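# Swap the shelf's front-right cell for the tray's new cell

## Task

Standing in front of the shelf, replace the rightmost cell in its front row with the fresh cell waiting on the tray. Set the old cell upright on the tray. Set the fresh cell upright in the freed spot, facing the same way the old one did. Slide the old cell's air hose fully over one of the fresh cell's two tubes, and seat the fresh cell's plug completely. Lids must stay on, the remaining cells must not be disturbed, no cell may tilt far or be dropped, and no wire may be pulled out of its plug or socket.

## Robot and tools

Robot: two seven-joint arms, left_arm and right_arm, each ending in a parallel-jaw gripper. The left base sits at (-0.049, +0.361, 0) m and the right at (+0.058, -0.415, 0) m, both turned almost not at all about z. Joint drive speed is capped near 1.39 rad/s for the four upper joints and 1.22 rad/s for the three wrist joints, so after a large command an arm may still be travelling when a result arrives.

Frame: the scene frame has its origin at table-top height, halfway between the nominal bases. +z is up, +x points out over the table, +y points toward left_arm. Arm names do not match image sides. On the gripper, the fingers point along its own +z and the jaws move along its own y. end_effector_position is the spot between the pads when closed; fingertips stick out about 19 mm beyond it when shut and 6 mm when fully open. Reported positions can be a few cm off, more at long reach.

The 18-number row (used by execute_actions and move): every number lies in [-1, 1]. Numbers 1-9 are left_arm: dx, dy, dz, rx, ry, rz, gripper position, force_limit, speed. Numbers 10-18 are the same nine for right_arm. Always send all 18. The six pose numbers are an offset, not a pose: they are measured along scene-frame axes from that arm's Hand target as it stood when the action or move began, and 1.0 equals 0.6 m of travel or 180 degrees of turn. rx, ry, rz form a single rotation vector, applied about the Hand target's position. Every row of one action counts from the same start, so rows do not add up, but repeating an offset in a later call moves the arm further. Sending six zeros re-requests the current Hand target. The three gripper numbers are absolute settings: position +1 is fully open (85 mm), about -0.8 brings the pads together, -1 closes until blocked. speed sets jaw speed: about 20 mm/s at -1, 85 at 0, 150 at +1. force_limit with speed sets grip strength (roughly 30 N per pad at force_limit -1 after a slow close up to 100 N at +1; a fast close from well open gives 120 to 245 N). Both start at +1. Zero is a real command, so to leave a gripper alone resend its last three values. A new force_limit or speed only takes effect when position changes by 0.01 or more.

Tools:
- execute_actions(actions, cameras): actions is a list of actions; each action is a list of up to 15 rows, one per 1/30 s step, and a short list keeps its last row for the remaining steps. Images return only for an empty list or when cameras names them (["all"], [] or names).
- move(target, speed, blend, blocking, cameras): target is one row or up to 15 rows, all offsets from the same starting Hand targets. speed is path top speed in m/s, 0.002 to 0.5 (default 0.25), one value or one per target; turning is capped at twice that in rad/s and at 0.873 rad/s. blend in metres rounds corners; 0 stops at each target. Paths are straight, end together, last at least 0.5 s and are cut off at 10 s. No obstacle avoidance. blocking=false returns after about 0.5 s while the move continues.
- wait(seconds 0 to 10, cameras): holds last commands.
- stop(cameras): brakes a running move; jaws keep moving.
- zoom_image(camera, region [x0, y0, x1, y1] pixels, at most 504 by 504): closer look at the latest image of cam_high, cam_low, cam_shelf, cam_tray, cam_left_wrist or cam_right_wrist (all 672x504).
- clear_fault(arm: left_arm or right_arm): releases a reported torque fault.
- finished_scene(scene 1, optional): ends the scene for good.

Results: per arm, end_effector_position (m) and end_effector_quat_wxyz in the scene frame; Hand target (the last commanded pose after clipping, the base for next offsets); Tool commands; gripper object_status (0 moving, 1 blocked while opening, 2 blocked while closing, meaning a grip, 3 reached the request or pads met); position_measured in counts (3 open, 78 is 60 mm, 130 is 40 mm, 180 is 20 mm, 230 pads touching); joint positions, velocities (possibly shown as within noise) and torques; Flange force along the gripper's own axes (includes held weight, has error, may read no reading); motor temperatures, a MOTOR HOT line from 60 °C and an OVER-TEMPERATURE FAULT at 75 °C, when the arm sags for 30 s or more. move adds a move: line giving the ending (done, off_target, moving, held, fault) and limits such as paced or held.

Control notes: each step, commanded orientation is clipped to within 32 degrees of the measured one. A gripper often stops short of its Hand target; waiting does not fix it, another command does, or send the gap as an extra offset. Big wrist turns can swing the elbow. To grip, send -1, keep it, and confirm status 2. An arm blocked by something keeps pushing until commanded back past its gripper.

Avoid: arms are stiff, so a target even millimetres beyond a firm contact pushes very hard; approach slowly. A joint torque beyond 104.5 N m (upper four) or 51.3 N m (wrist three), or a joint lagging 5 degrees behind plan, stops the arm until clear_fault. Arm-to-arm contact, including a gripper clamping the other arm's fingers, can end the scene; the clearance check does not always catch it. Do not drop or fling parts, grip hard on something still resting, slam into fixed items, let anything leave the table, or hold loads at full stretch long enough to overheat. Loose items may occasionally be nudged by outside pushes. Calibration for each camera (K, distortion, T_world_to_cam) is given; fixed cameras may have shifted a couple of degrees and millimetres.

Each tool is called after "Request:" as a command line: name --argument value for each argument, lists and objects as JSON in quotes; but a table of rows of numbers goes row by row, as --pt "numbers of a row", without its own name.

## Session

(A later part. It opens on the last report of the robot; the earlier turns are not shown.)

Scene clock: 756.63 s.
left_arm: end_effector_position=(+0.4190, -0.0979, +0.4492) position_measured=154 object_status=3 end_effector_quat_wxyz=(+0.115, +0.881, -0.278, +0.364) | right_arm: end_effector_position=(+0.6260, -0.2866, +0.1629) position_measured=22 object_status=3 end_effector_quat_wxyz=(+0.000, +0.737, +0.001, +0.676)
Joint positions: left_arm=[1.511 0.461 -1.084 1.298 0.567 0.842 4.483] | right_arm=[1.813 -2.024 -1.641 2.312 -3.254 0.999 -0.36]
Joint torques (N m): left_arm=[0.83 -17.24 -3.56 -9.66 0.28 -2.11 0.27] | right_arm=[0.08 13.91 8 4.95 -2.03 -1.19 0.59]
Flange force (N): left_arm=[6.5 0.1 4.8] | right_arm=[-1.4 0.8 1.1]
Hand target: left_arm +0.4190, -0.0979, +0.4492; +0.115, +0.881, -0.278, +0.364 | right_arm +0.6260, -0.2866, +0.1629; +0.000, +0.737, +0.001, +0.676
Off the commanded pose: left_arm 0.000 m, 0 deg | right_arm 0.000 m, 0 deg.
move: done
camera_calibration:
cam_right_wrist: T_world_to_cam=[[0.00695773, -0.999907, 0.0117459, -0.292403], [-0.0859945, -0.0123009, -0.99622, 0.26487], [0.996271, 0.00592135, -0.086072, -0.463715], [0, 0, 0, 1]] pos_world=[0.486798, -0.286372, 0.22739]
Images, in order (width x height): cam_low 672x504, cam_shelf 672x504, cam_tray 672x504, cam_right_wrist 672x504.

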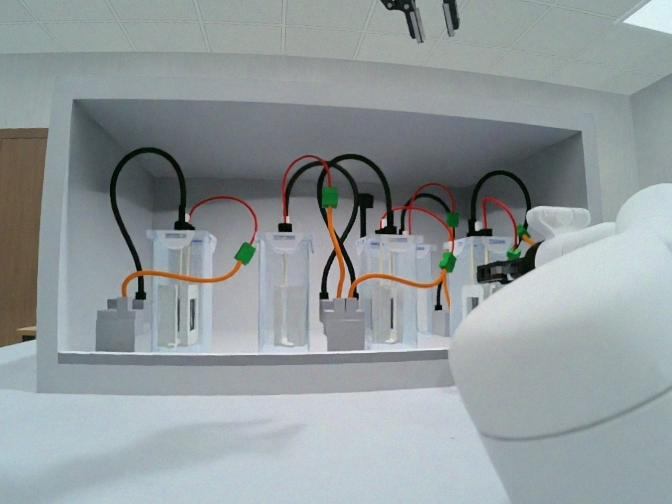

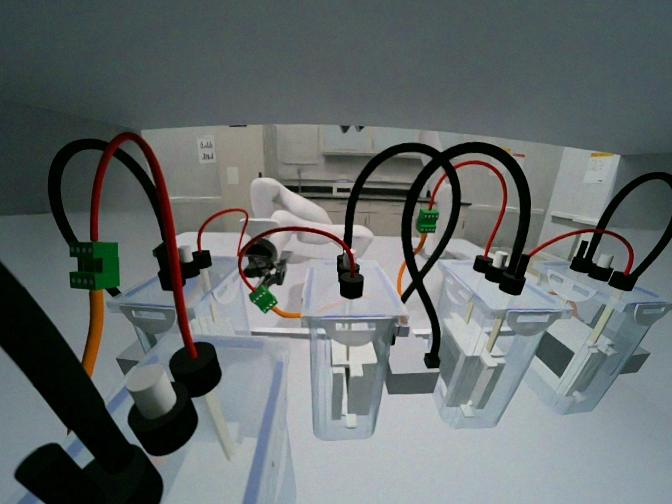

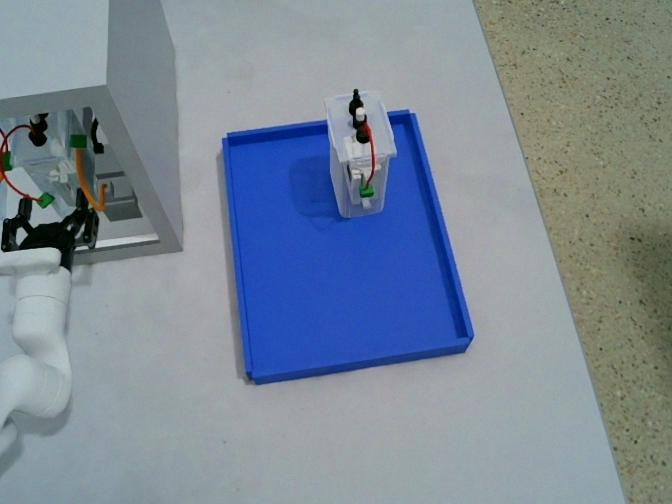

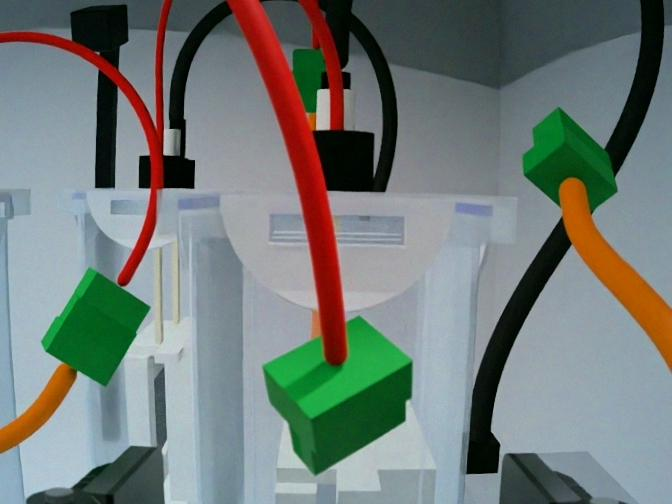

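Request:
move --pt "0 0 0 0 0 0 -0.2 0.5 -1 0.06 -0.0 0 0 0 0 0.85 -1 -0.5" --speed 0.06 --cameras '["cam_right_wrist","cam_low","cam_shelf"]'

Scene clock: 762.73 s.
left_arm: end_effector_position=(+0.4190, -0.0979, +0.4492) position_measured=154 object_status=3 end_effector_quat_wxyz=(+0.115, +0.881, -0.278, +0.364) | right_arm: end_effector_position=(+0.6620, -0.2866, +0.1629) position_measured=22 object_status=3 end_effector_quat_wxyz=(+0.000, +0.737, +0.001, +0.676)
Joint positions: left_arm=[1.511 0.461 -1.084 1.298 0.567 0.842 4.483] | right_arm=[1.886 -2.006 -1.606 2.212 -3.244 0.966 -0.343]
Joint torques (N m): left_arm=[0.85 -17.26 -3.54 -9.61 0.27 -2.11 0.27] | right_arm=[1.02 14.65 8.05 5.6 -1.96 -1.58 0.55]
Flange force (N): left_arm=[6.8 0.1 4.9] | right_arm=[-0.7 -1.4 1.5]
Hand target: left_arm +0.4190, -0.0979, +0.4492; +0.115, +0.881, -0.278, +0.364 | right_arm +0.6620, -0.2866, +0.1629; +0.000, +0.737, +0.001, +0.676
Off the commanded pose: left_arm 0.000 m, 0 deg | right_arm 0.000 m, 0 deg.
move: done
camera_calibration:
cam_right_wrist: T_world_to_cam=[[0.00706558, -0.999905, 0.0118373, -0.29273], [-0.0859928, -0.0124013, -0.996219, 0.267936], [0.996271, 0.00602094, -0.0860722, -0.499552], [0, 0, 0, 1]] pos_world=[0.522797, -0.286372, 0.22739]
Images, in order (width x height): cam_low 672x504, cam_shelf 672x504, cam_right_wrist 672x504.

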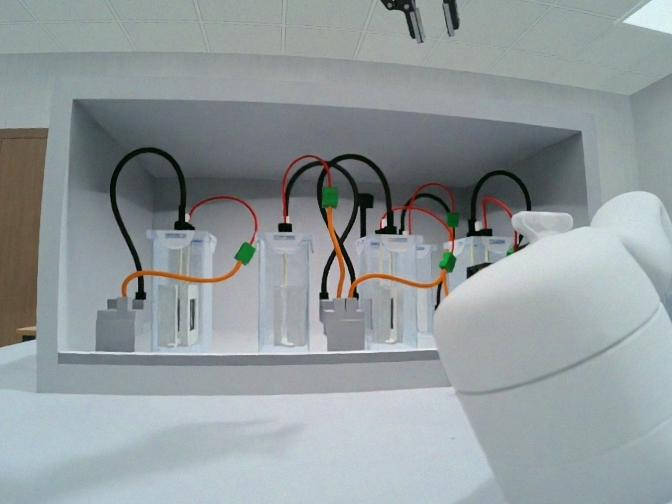

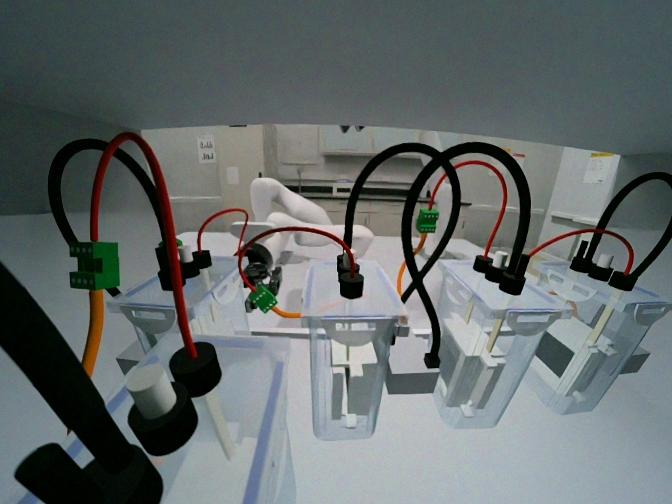

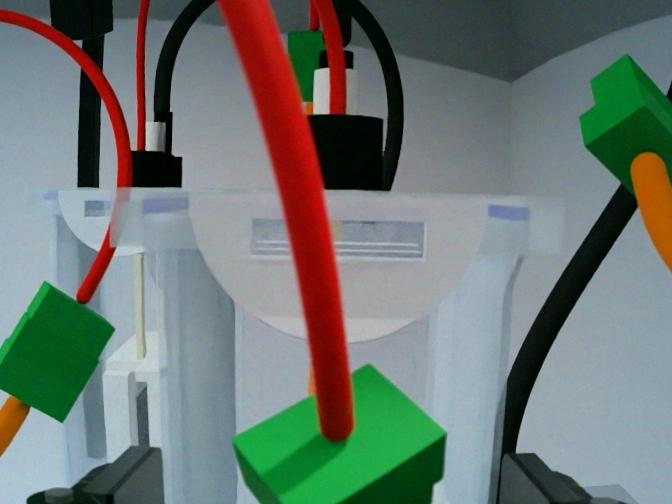

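Request:
move --pt "0 0 0 0 0 0 -0.2 0.5 -1 0 0 0 0 0 0 -1 -0.4 -1" --cameras '["cam_right_wrist","cam_shelf"]'

Request:
wait --seconds 0.5

Scene clock: 766.23 s.
left_arm: end_effector_position=(+0.4190, -0.0979, +0.4492) position_measured=154 object_status=3 end_effector_quat_wxyz=(+0.115, +0.881, -0.278, +0.364) | right_arm: end_effector_position=(+0.6620, -0.2866, +0.1630) position_measured=29 object_status=2 end_effector_quat_wxyz=(+0.000, +0.737, +0.001, +0.676)
Joint positions: left_arm=[1.511 0.461 -1.084 1.298 0.567 0.842 4.483] | right_arm=[1.886 -2.006 -1.606 2.212 -3.244 0.966 -0.343]
Joint torques (N m): left_arm=[0.8 -17.25 -3.53 -9.64 0.26 -2.11 0.27] | right_arm=[1.1 14.44 7.56 4.29 -1.73 -1.33 0.53]
Flange force (N): left_arm=[6.5 0.2 4.8] | right_arm=[0.5 -0.7 -1.7]
Hand target: left_arm +0.4190, -0.0979, +0.4492; +0.115, +0.881, -0.278, +0.364 | right_arm +0.6620, -0.2866, +0.1629; +0.000, +0.737, +0.001, +0.676
Off the commanded pose: left_arm 0.000 m, 0 deg | right_arm 0.000 m, 0 deg.
move: done
camera_calibration:
cam_right_wrist: T_world_to_cam=[[0.00696593, -0.999906, 0.0118455, -0.292681], [-0.085994, -0.0124009, -0.996218, 0.267945], [0.996271, 0.00592094, -0.0860723, -0.49968], [0, 0, 0, 1]] pos_world=[0.522898, -0.286372, 0.22739]
Images, in order (width x height): cam_shelf 672x504, cam_right_wrist 672x504.

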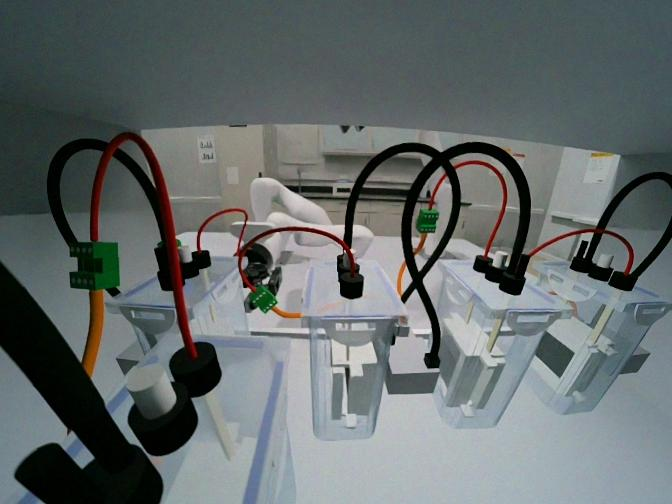

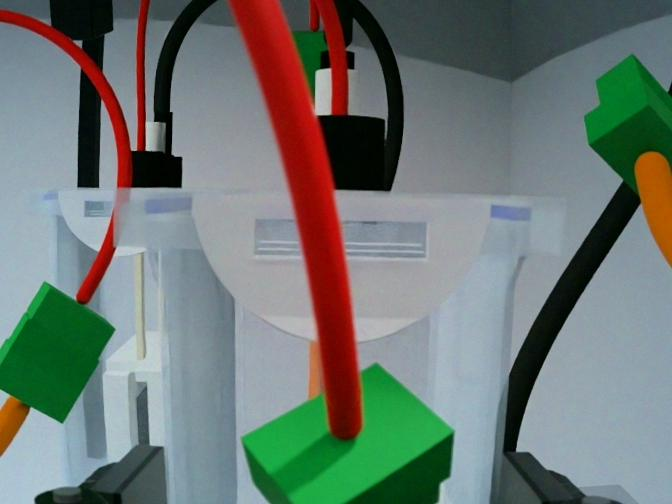

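Scene clock: 766.73 s.
left_arm: end_effector_position=(+0.4190, -0.0979, +0.4492) position_measured=154 object_status=3 end_effector_quat_wxyz=(+0.115, +0.881, -0.278, +0.364) | right_arm: end_effector_position=(+0.6620, -0.2866, +0.1630) position_measured=29 object_status=2 end_effector_quat_wxyz=(+0.000, +0.737, +0.001, +0.676)
Joint positions: left_arm=[1.511 0.461 -1.084 1.298 0.567 0.842 4.483] | right_arm=[1.886 -2.006 -1.606 2.212 -3.244 0.966 -0.343]
Joint torques (N m): left_arm=[0.8 -17.26 -3.58 -9.6 0.28 -2.11 0.28] | right_arm=[1.25 14.44 7.55 4.54 -1.68 -1.46 0.54]
Flange force (N): left_arm=[6.7 0.1 4.9] | right_arm=[0.3 -0.8 -1.4]
Hand target: left_arm +0.4190, -0.0979, +0.4492; +0.115, +0.881, -0.278, +0.364 | right_arm +0.6620, -0.2866, +0.1629; +0.000, +0.737, +0.001, +0.676
Tool commands: left_gripper/position=-0.2 left_gripper/force_limit=+0.5 left_gripper/speed=-1.0 right_gripper/position=-1.0 right_gripper/force_limit=-0.4 right_gripper/speed=-1.0
Off the commanded pose: left_arm 0.000 m, 0 deg | right_arm 0.000 m, 0 deg.
wait: 0.50 s; at rest by 0.17 s

Request:
move --pt "0 0 0 0 0 0 -0.2 0.5 -1 0 0 0.025 0 0 0 -1 -0.4 -1" --speed 0.05 --cameras '["cam_right_wrist","cam_shelf","cam_low"]'

Scene clock: 770.17 s.
left_arm: end_effector_position=(+0.4190, -0.0979, +0.4492) position_measured=154 object_status=3 end_effector_quat_wxyz=(+0.115, +0.881, -0.278, +0.364) | right_arm: end_effector_position=(+0.6620, -0.2866, +0.1779) position_measured=29 object_status=2 end_effector_quat_wxyz=(+0.000, +0.737, +0.001, +0.676)
Joint positions: left_arm=[1.511 0.461 -1.084 1.298 0.567 0.842 4.483] | right_arm=[1.898 -1.969 -1.581 2.225 -3.206 0.989 -0.337]
Joint torques (N m): left_arm=[0.78 -17.23 -3.53 -9.63 0.27 -2.12 0.3] | right_arm=[-0.35 18.88 15.07 7.66 -5.14 -2.34 0.54]
Flange force (N): left_arm=[6.5 0.1 4.7] | right_arm=[-13.5 0.2 4.9]
Hand target: left_arm +0.4190, -0.0979, +0.4492; +0.115, +0.881, -0.278, +0.364 | right_arm +0.6620, -0.2866, +0.1780; +0.000, +0.737, +0.001, +0.676
Off the commanded pose: left_arm 0.000 m, 0 deg | right_arm 0.000 m, 0 deg.
move: done
camera_calibration:
cam_right_wrist: T_world_to_cam=[[0.00695773, -0.999907, 0.0117459, -0.29283], [-0.0859945, -0.0123009, -0.99622, 0.282909], [0.996271, 0.00592135, -0.086072, -0.498289], [0, 0, 0, 1]] pos_world=[0.522798, -0.286372, 0.24239]
Images, in order (width x height): cam_low 672x504, cam_shelf 672x504, cam_right_wrist 672x504.

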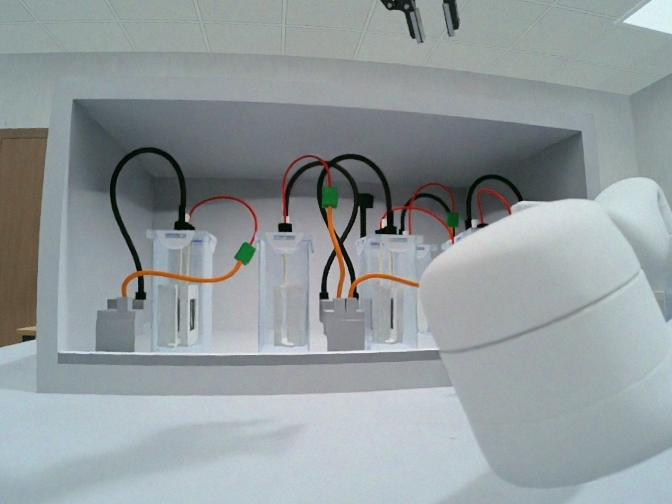

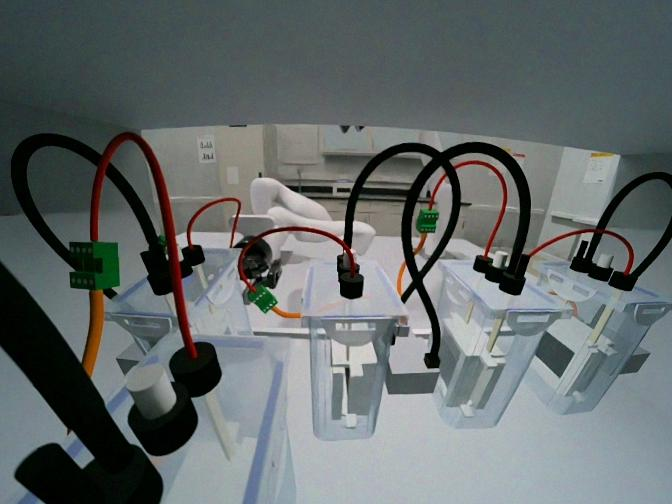

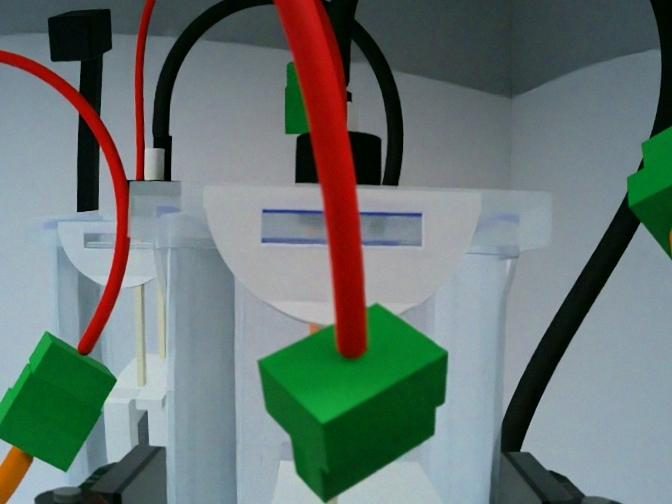

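Request:
move --pt "0 0 0 0 0 0 -0.2 0.5 -1 0 0 -0.025 0 0 0 -1 -0.4 -1" --pt "0 0 0 0 0 0 -0.2 0.5 -1 0 0 -0.025 0 0 0 1 1 -1" --pt "0 0 0 0 0 0 -0.2 0.5 -1 0.038 0 -0.025 0 0 0 1 1 -1" --speed 0.05 --cameras '["cam_right_wrist","cam_shelf","cam_low"]'

Scene clock: 784.93 s.
left_arm: end_effector_position=(+0.4190, -0.0979, +0.4492) position_measured=154 object_status=3 end_effector_quat_wxyz=(+0.115, +0.881, -0.278, +0.364) | right_arm: end_effector_position=(+0.6848, -0.2866, +0.1629) position_measured=3 object_status=3 end_effector_quat_wxyz=(+0.000, +0.737, +0.001, +0.676)
Joint positions: left_arm=[1.511 0.461 -1.084 1.298 0.567 0.842 4.483] | right_arm=[1.931 -1.995 -1.585 2.147 -3.239 0.941 -0.334]
Joint torques (N m): left_arm=[0.79 -17.22 -3.54 -9.62 0.27 -2.1 0.25] | right_arm=[0.62 14.99 7.75 5.27 -1.75 -1.27 0.5]
Flange force (N): left_arm=[6.5 0.2 4.7] | right_arm=[0.7 -0.9 2.5]
Hand target: left_arm +0.4190, -0.0979, +0.4492; +0.115, +0.881, -0.278, +0.364 | right_arm +0.6848, -0.2866, +0.1630; +0.000, +0.737, +0.001, +0.676
Off the commanded pose: left_arm 0.000 m, 0 deg | right_arm 0.000 m, 0 deg.
move: done
camera_calibration:
cam_right_wrist: T_world_to_cam=[[0.00696593, -0.999906, 0.0118455, -0.292839], [-0.085994, -0.0124009, -0.996218, 0.269897], [0.996271, 0.00592094, -0.0860723, -0.522296], [0, 0, 0, 1]] pos_world=[0.545598, -0.286372, 0.22739]
Images, in order (width x height): cam_low 672x504, cam_shelf 672x504, cam_right_wrist 672x504.

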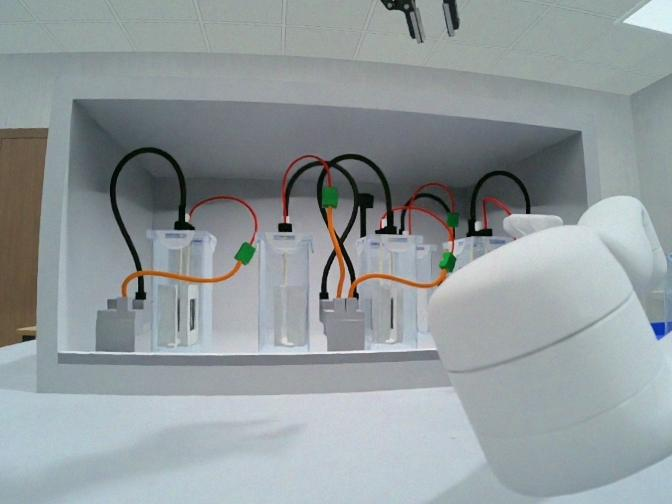

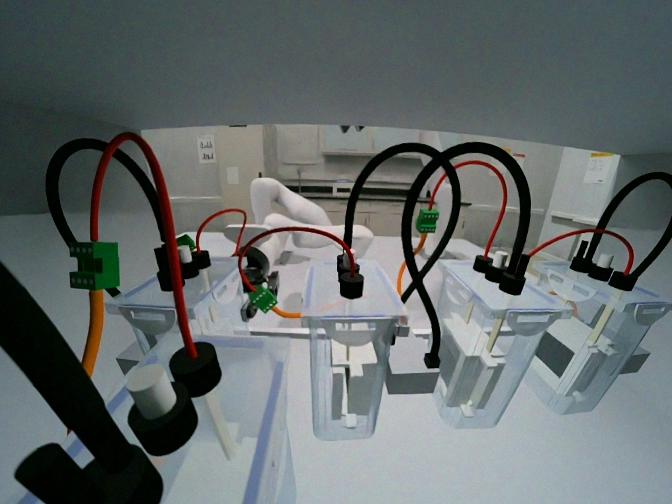

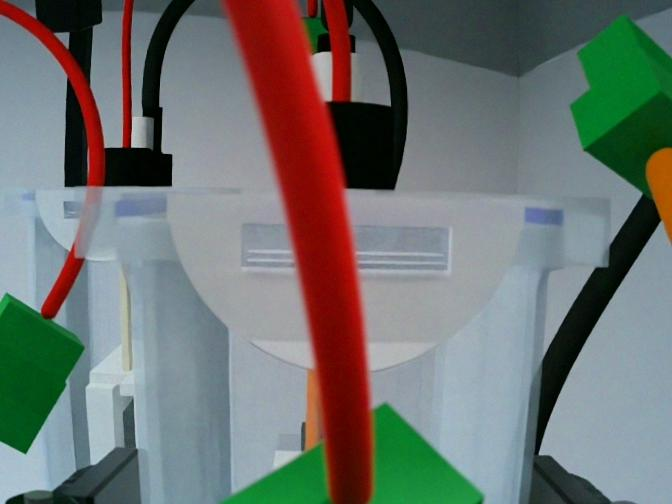

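Request:
move --pt "0 0 0 0 0 0 -0.2 0.5 -1 0 0 0 0 0 0 -1 1 -1"

Request:
wait --seconds 0.5

Request:
move --pt "0 0 0 0 0 0 -0.2 0.5 -1 0 0 0.025 0 0 0 -1 1 -1" --speed 0.04 --cameras '["cam_right_wrist","cam_shelf","cam_low"]'

Scene clock: 789.17 s.
left_arm: end_effector_position=(+0.4190, -0.0979, +0.4492) position_measured=154 object_status=3 end_effector_quat_wxyz=(+0.115, +0.881, -0.278, +0.364) | right_arm: end_effector_position=(+0.6848, -0.2866, +0.1629) position_measured=27 object_status=0 end_effector_quat_wxyz=(+0.000, +0.737, +0.001, +0.676)
Joint positions: left_arm=[1.511 0.461 -1.084 1.298 0.567 0.842 4.483] | right_arm=[1.931 -1.995 -1.585 2.146 -3.239 0.941 -0.334]
Joint torques (N m): left_arm=[0.8 -17.23 -3.53 -9.62 0.26 -2.11 0.26] | right_arm=[0.12 14.67 7.76 3.17 -1.42 -0.75 0.76]
Flange force (N): left_arm=[6.6 0.2 4.7] | right_arm=[1.6 1.0 -2.2]
Hand target: left_arm +0.4190, -0.0979, +0.4492; +0.115, +0.881, -0.278, +0.364 | right_arm +0.6848, -0.2866, +0.1629; +0.000, +0.737, +0.001, +0.676
Off the commanded pose: left_arm 0.000 m, 0 deg | right_arm 0.000 m, 0 deg.
move: done

Scene clock: 789.67 s.
left_arm: end_effector_position=(+0.4190, -0.0979, +0.4492) position_measured=154 object_status=3 end_effector_quat_wxyz=(+0.115, +0.881, -0.278, +0.364) | right_arm: end_effector_position=(+0.6848, -0.2866, +0.1629) position_measured=27 object_status=2 end_effector_quat_wxyz=(+0.000, +0.737, +0.001, +0.676)
Joint positions: left_arm=[1.511 0.461 -1.084 1.298 0.567 0.842 4.483] | right_arm=[1.931 -1.995 -1.585 2.146 -3.239 0.941 -0.334]
Joint torques (N m): left_arm=[0.85 -17.21 -3.55 -9.62 0.27 -2.1 0.25] | right_arm=[0.09 14.72 7.73 3.17 -1.48 -0.73 0.74]
Flange force (N): left_arm=[6.7 0.1 4.8] | right_arm=[1.7 1.1 -2.2]
Hand target: left_arm +0.4190, -0.0979, +0.4492; +0.115, +0.881, -0.278, +0.364 | right_arm +0.6848, -0.2866, +0.1629; +0.000, +0.737, +0.001, +0.676
Tool commands: left_gripper/position=-0.2 left_gripper/force_limit=+0.5 left_gripper/speed=-1.0 right_gripper/position=-1.0 right_gripper/force_limit=+1.0 right_gripper/speed=-1.0
Off the commanded pose: left_arm 0.000 m, 0 deg | right_arm 0.000 m, 0 deg.
wait: 0.50 s; at rest by 0.17 s

Scene clock: 790.47 s.
left_arm: end_effector_position=(+0.4190, -0.0979, +0.4492) position_measured=154 object_status=3 end_effector_quat_wxyz=(+0.115, +0.881, -0.278, +0.364) | right_arm: end_effector_position=(+0.6848, -0.2866, +0.1779) position_measured=27 object_status=2 end_effector_quat_wxyz=(+0.000, +0.737, +0.001, +0.676)
Joint positions: left_arm=[1.511 0.461 -1.084 1.298 0.567 0.842 4.483] | right_arm=[1.941 -1.959 -1.563 2.158 -3.201 0.963 -0.329]
Joint torques (N m): left_arm=[0.82 -17.25 -3.59 -9.63 0.29 -2.1 0.28] | right_arm=[-0.12 22.05 18.15 8.53 -6.58 -3.04 0.62]
Flange force (N): left_arm=[6.6 0.1 4.9] | right_arm=[-18.7 0.5 4.2]
Hand target: left_arm +0.4190, -0.0979, +0.4492; +0.115, +0.881, -0.278, +0.364 | right_arm +0.6848, -0.2866, +0.1779; +0.000, +0.737, +0.001, +0.676
Off the commanded pose: left_arm 0.000 m, 0 deg | right_arm 0.000 m, 0 deg.
move: done
camera_calibration:
cam_right_wrist: T_world_to_cam=[[0.00696593, -0.999906, 0.0118455, -0.293017], [-0.085994, -0.0124009, -0.996218, 0.284841], [0.996271, 0.00592094, -0.0860723, -0.521004], [0, 0, 0, 1]] pos_world=[0.545598, -0.286372, 0.24239]
Images, in order (width x height): cam_low 672x504, cam_shelf 672x504, cam_right_wrist 672x504.

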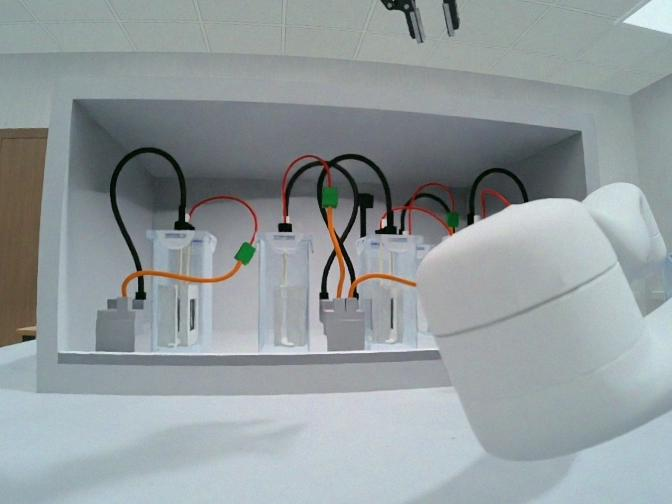

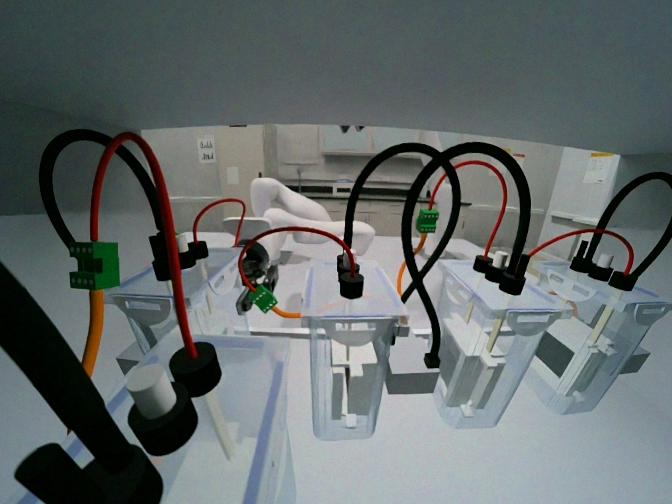

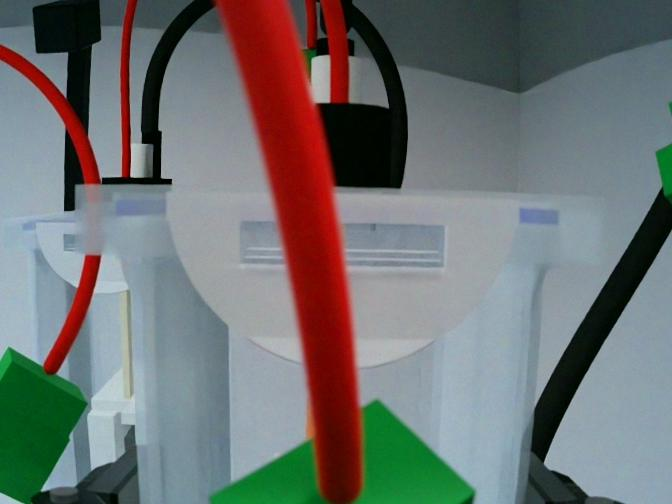

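Request:
move --pt "-0.11 0.4 0.06 0 0 0 -0.2 0.5 -1 0 0 0.013 0 0 0 -1 1 -1" --pt "-0.11 0.4 0.06 0 0 0 -0.2 0.5 -1 -0.1 0 0.013 0 0 0 -1 1 -1" --pt "-0.11 0.4 0.06 0 0 0 -0.2 0.5 -1 -0.2 0 0.02 0 0 0 -1 1 -1" --speed '[0.2,0.06,0.06]' --cameras '["all"]'

Scene clock: 806.90 s.
left_arm: end_effector_position=(+0.3530, +0.1421, +0.4852) position_measured=154 object_status=3 end_effector_quat_wxyz=(+0.115, +0.881, -0.278, +0.364) | right_arm: end_effector_position=(+0.5649, -0.2866, +0.1899) position_measured=27 object_status=2 end_effector_quat_wxyz=(+0.000, +0.737, +0.001, +0.676)
Joint positions: left_arm=[1.647 -0.29 -0.901 1.706 -0.315 0.838 4.838] | right_arm=[1.715 -1.979 -1.641 2.499 -3.194 1.095 -0.368]
Joint torques (N m): left_arm=[0.84 -2.43 3.05 -10.29 -0.25 -2.16 0.27] | right_arm=[0.16 16.45 15.33 8.32 -6.97 -3.23 0.63]
Flange force (N): left_arm=[4.4 -1.2 2.7] | right_arm=[-19.5 -0.4 3.4]
Hand target: left_arm +0.3530, +0.1421, +0.4852; +0.115, +0.881, -0.278, +0.364 | right_arm +0.5648, -0.2866, +0.1899; +0.000, +0.737, +0.001, +0.676
Off the commanded pose: left_arm 0.000 m, 0 deg | right_arm 0.000 m, 0 deg.
move: done
camera_calibration:
cam_left_wrist: T_world_to_cam=[[-0.589904, -0.806882, -0.0308969, 0.339813], [-0.564505, 0.43946, -0.698719, 0.530237], [0.577362, -0.394736, -0.714728, 0.347577], [0, 0, 0, 1]] pos_world=[0.299101, 0.178372, 0.629409]
cam_right_wrist: T_world_to_cam=[[0.00706558, -0.999905, 0.0118373, -0.292364], [-0.0859928, -0.0124013, -0.996219, 0.286484], [0.996271, 0.00602094, -0.0860722, -0.40049], [0, 0, 0, 1]] pos_world=[0.425697, -0.286372, 0.25439]

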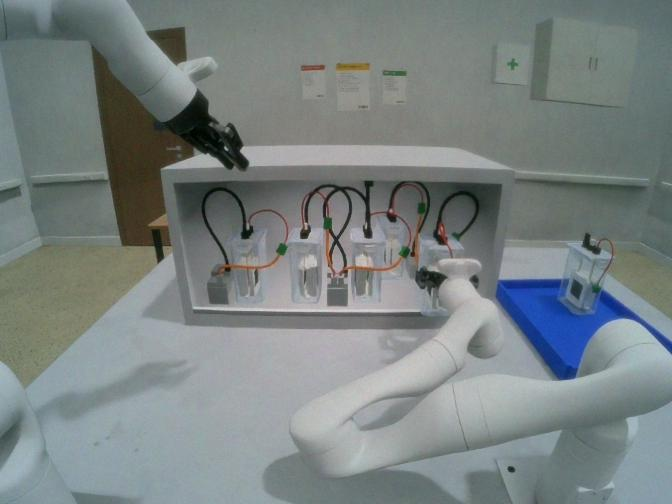

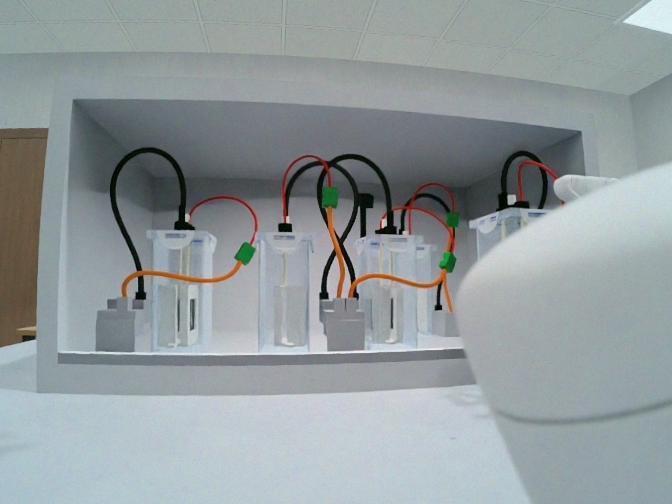

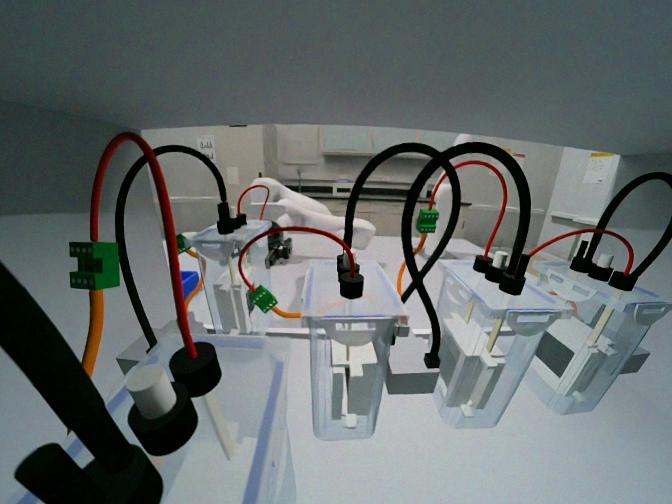

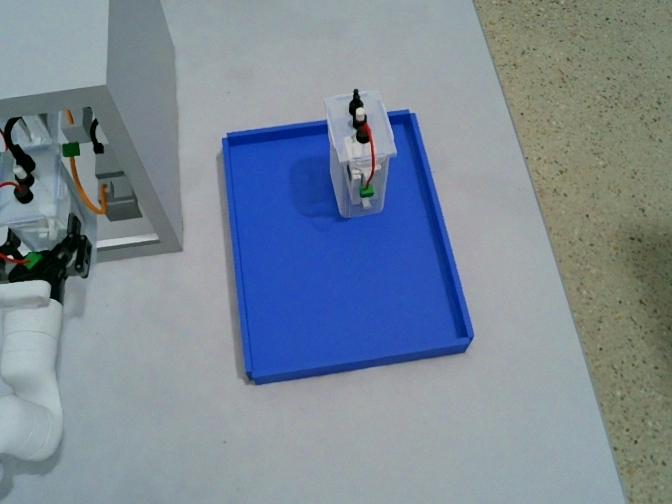

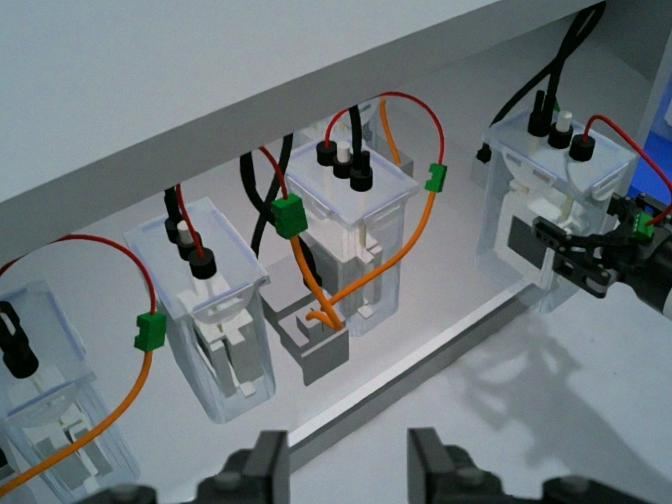

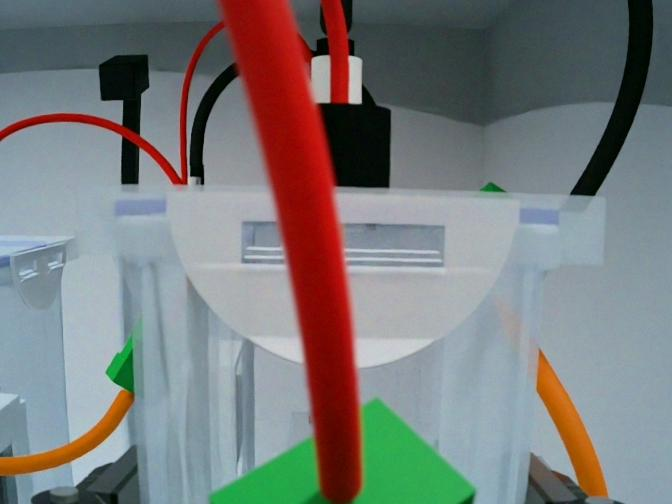

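Request:
zoom_image --camera "cam_left_wrist" --region '[470, 0, 670, 200]'

Request:
zoom_image --camera "cam_shelf" --region '[150, 150, 290, 290]'

Scaled by 2.520.

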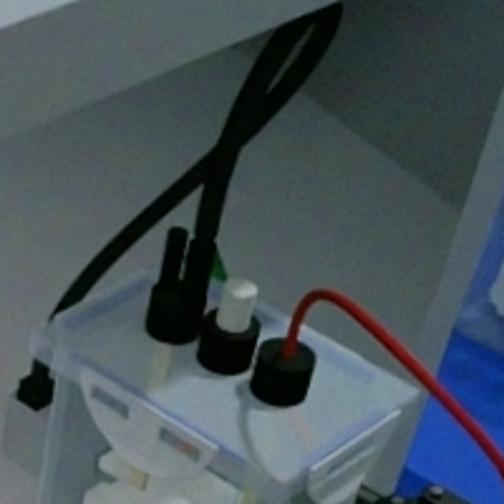

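Scaled by 3.600 from the camera's 672x504 image, which has a finer 960x720 frame.

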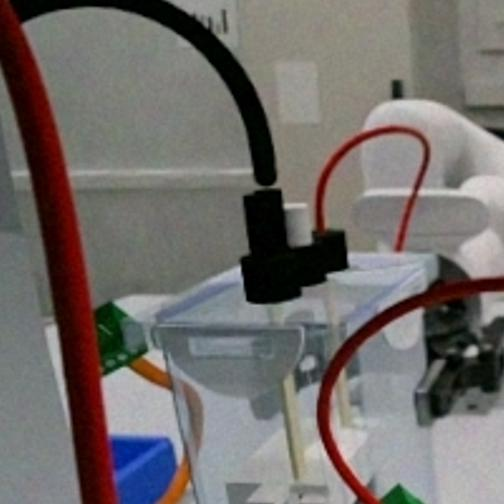

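Request:
move --target '[0,0,0,0,0,0,-0.2,0.5,-1,-0.05,0.1,0.0,0,0,0,-1,1,-1]' --speed 0.08 --cameras '["all"]'

Scene clock: 852.60 s.
left_arm: end_effector_position=(+0.3530, +0.1421, +0.4852) position_measured=154 object_status=3 end_effector_quat_wxyz=(+0.115, +0.881, -0.278, +0.364) | right_arm: end_effector_position=(+0.5348, -0.2266, +0.1899) position_measured=27 object_status=2 end_effector_quat_wxyz=(+0.000, +0.737, +0.001, +0.676)
Joint positions: left_arm=[1.647 -0.29 -0.901 1.706 -0.315 0.838 4.838] | right_arm=[1.448 -1.915 -1.672 2.448 -3.11 0.79 -0.375]
Joint torques (N m): left_arm=[0.84 -2.43 3.03 -10.33 -0.27 -2.14 0.26] | right_arm=[-0.26 14.69 16.21 8.07 -5.48 -3.26 0.61]
Flange force (N): left_arm=[4.1 -1.1 2.7] | right_arm=[-18.5 -0.2 4.7]
Hand target: left_arm +0.3530, +0.1421, +0.4852; +0.115, +0.881, -0.278, +0.364 | right_arm +0.5348, -0.2266, +0.1899; +0.000, +0.737, +0.001, +0.676
Off the commanded pose: left_arm 0.000 m, 0 deg | right_arm 0.000 m, 0 deg.
move: done
camera_calibration:
cam_left_wrist: T_world_to_cam=[[-0.589904, -0.806882, -0.0308969, 0.339813], [-0.564505, 0.43946, -0.698719, 0.530237], [0.577362, -0.394736, -0.714728, 0.347577], [0, 0, 0, 1]] pos_world=[0.299101, 0.178372, 0.629409]
cam_right_wrist: T_world_to_cam=[[0.00706558, -0.999905, 0.0118373, -0.232158], [-0.0859928, -0.0124013, -0.996219, 0.284648], [0.996271, 0.00602094, -0.0860722, -0.370963], [0, 0, 0, 1]] pos_world=[0.395697, -0.226372, 0.25439]

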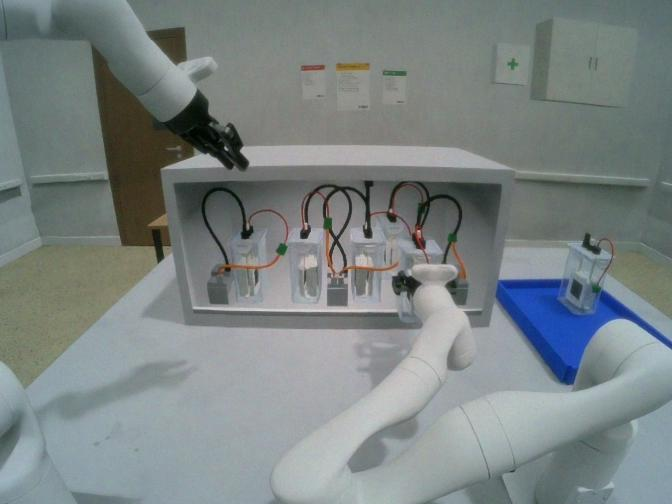

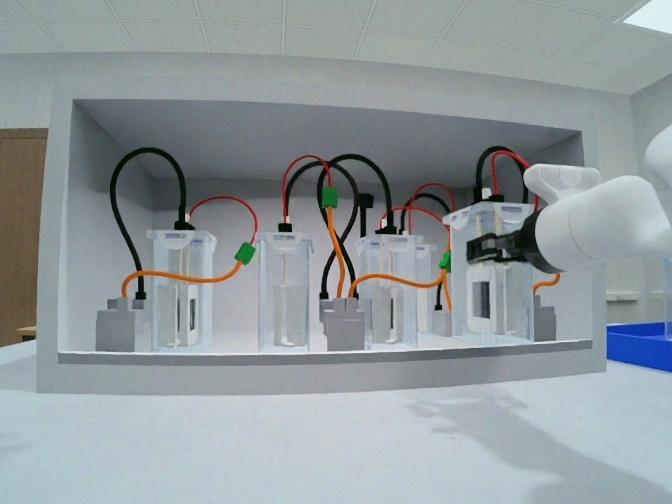

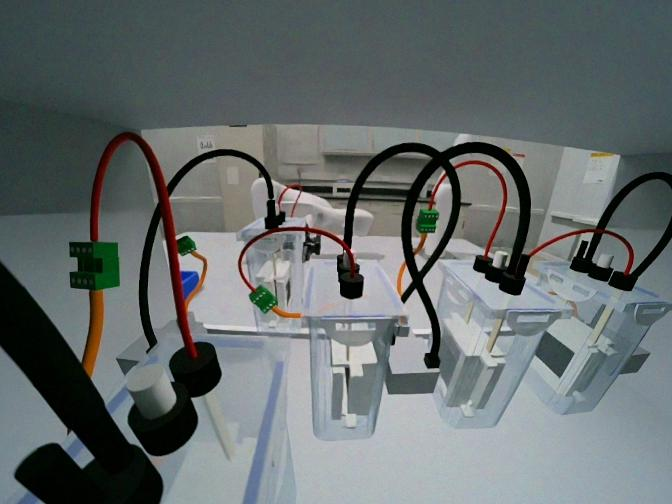

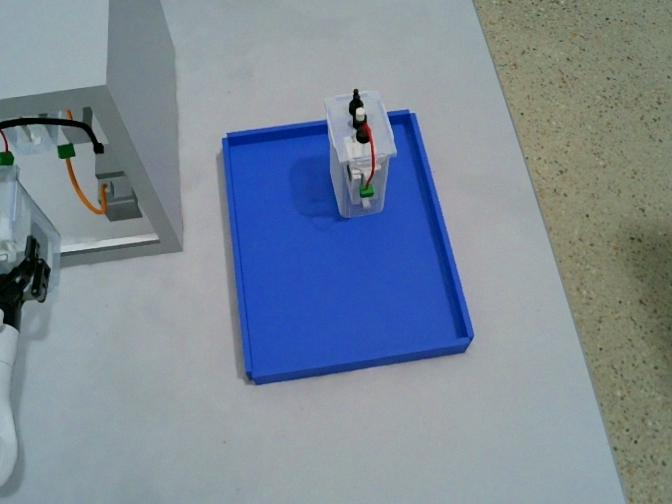

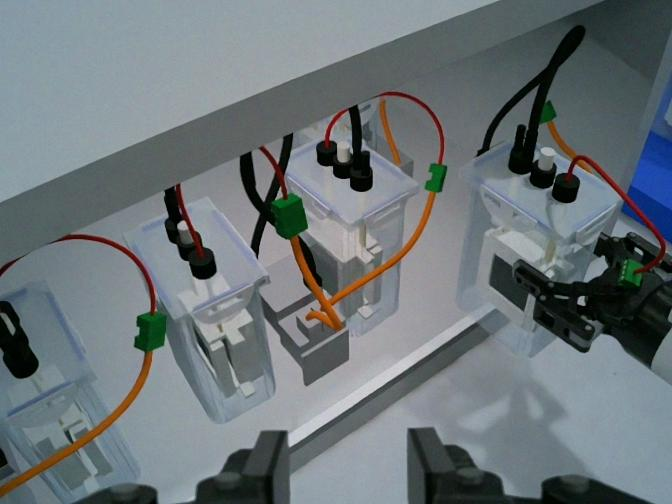

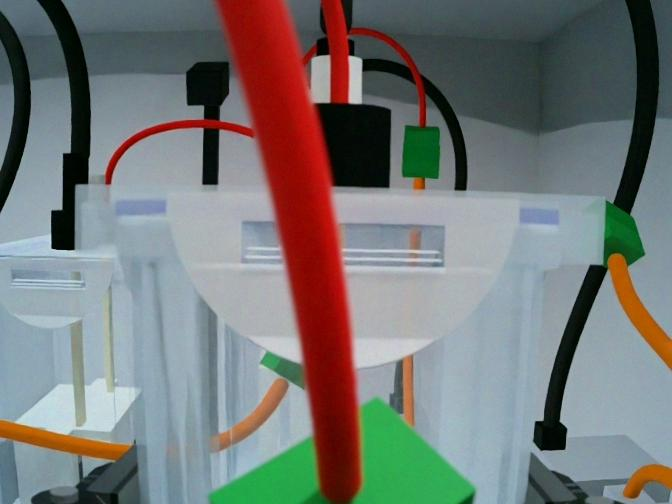

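Request:
move --target '[0.267,-0.568,-0.182,0,0,0.0556,-0.35,0.5,-1,0,0,0.0,0,0,0,-1,1,-1]' --speed 0.2 --cameras '["all"]'

Request:
zoom_image --camera "cam_left_wrist" --region '[200, 250, 500, 504]'

Scene clock: 861.70 s.
left_arm: end_effector_position=(+0.5132, -0.1987, +0.3760) position_measured=173 object_status=3 end_effector_quat_wxyz=(+0.083, +0.902, -0.200, +0.373) | right_arm: end_effector_position=(+0.5348, -0.2266, +0.1899) position_measured=27 object_status=2 end_effector_quat_wxyz=(+0.000, +0.737, +0.001, +0.676)
Joint positions: left_arm=[1.249 0.828 -0.921 0.851 0.529 0.903 4.858] | right_arm=[1.448 -1.915 -1.672 2.448 -3.109 0.79 -0.375]
Joint torques (N m): left_arm=[0.85 -26.1 -4.41 -8.55 -0.29 -2.2 0.35] | right_arm=[-0.26 14.69 16.33 7.97 -5.48 -3.24 0.56]
Flange force (N): left_arm=[7.1 3.1 5.9] | right_arm=[-18.7 0.0 4.4]
Hand target: left_arm +0.5132, -0.1988, +0.3760; +0.083, +0.902, -0.200, +0.373 | right_arm +0.5348, -0.2266, +0.1899; +0.000, +0.737, +0.001, +0.676
Off the commanded pose: left_arm 0.000 m, 0 deg | right_arm 0.000 m, 0 deg.
move: done
camera_calibration:
cam_left_wrist: T_world_to_cam=[[-0.440714, -0.89712, -0.0307848, 0.0614284], [-0.632279, 0.334588, -0.698766, 0.708078], [0.637177, -0.288491, -0.714688, 0.0329339], [0, 0, 0, 1]] pos_world=[0.453791, -0.172305, 0.520209]
cam_right_wrist: T_world_to_cam=[[0.00696593, -0.999906, 0.0118455, -0.23212], [-0.085994, -0.0124009, -0.996218, 0.28464], [0.996271, 0.00592094, -0.0860723, -0.370886], [0, 0, 0, 1]] pos_world=[0.395598, -0.226372, 0.25439]

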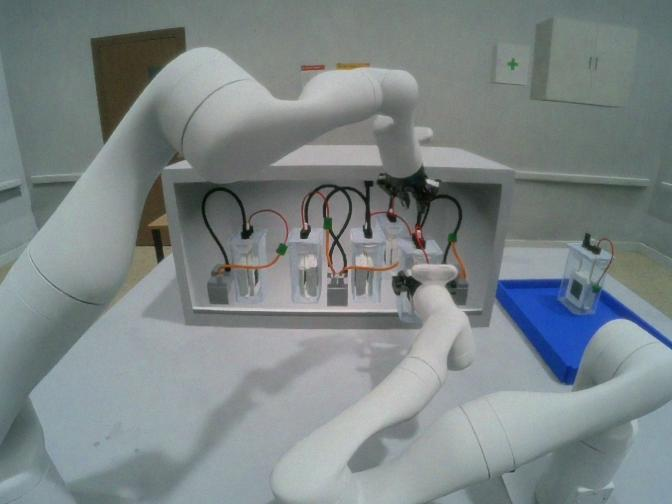

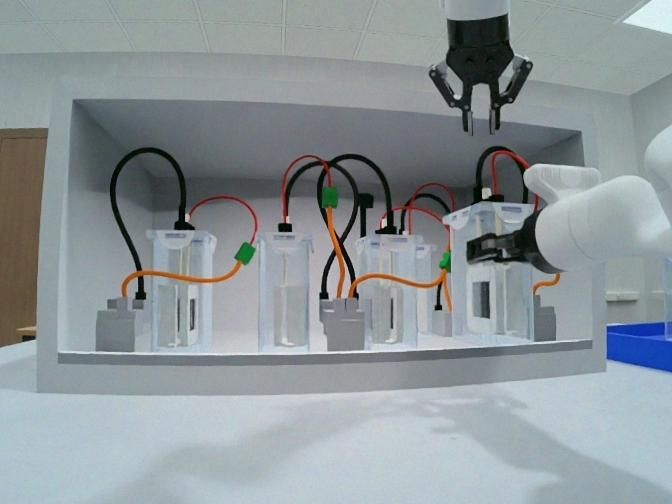

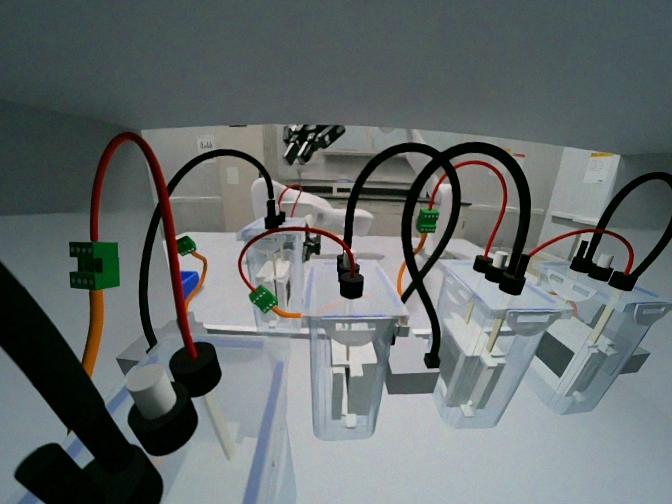

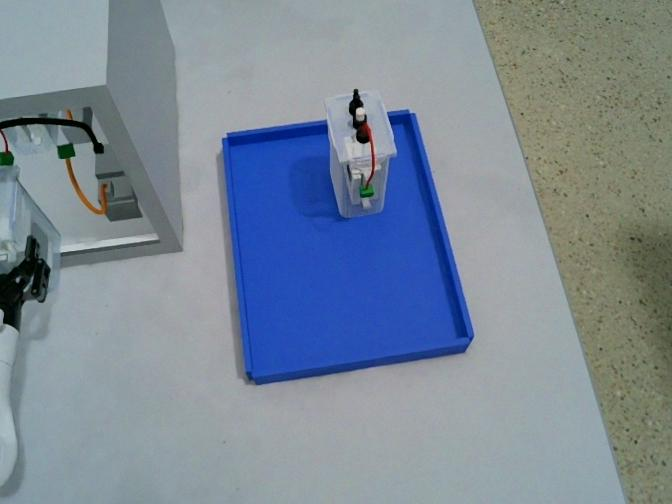

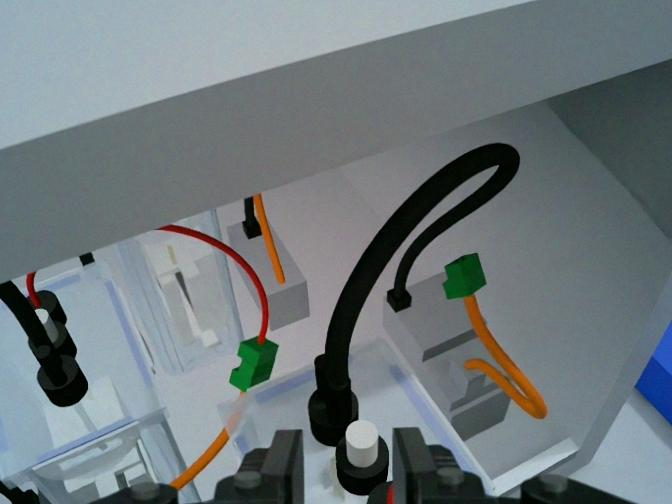

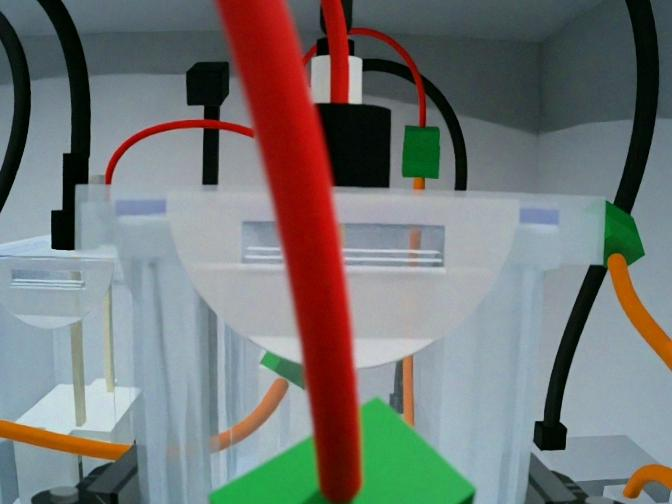

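Scaled by 1.680.

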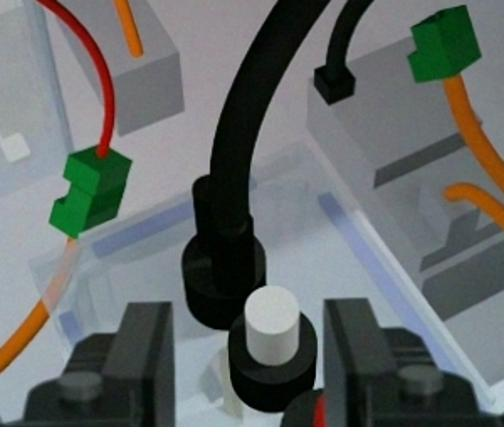

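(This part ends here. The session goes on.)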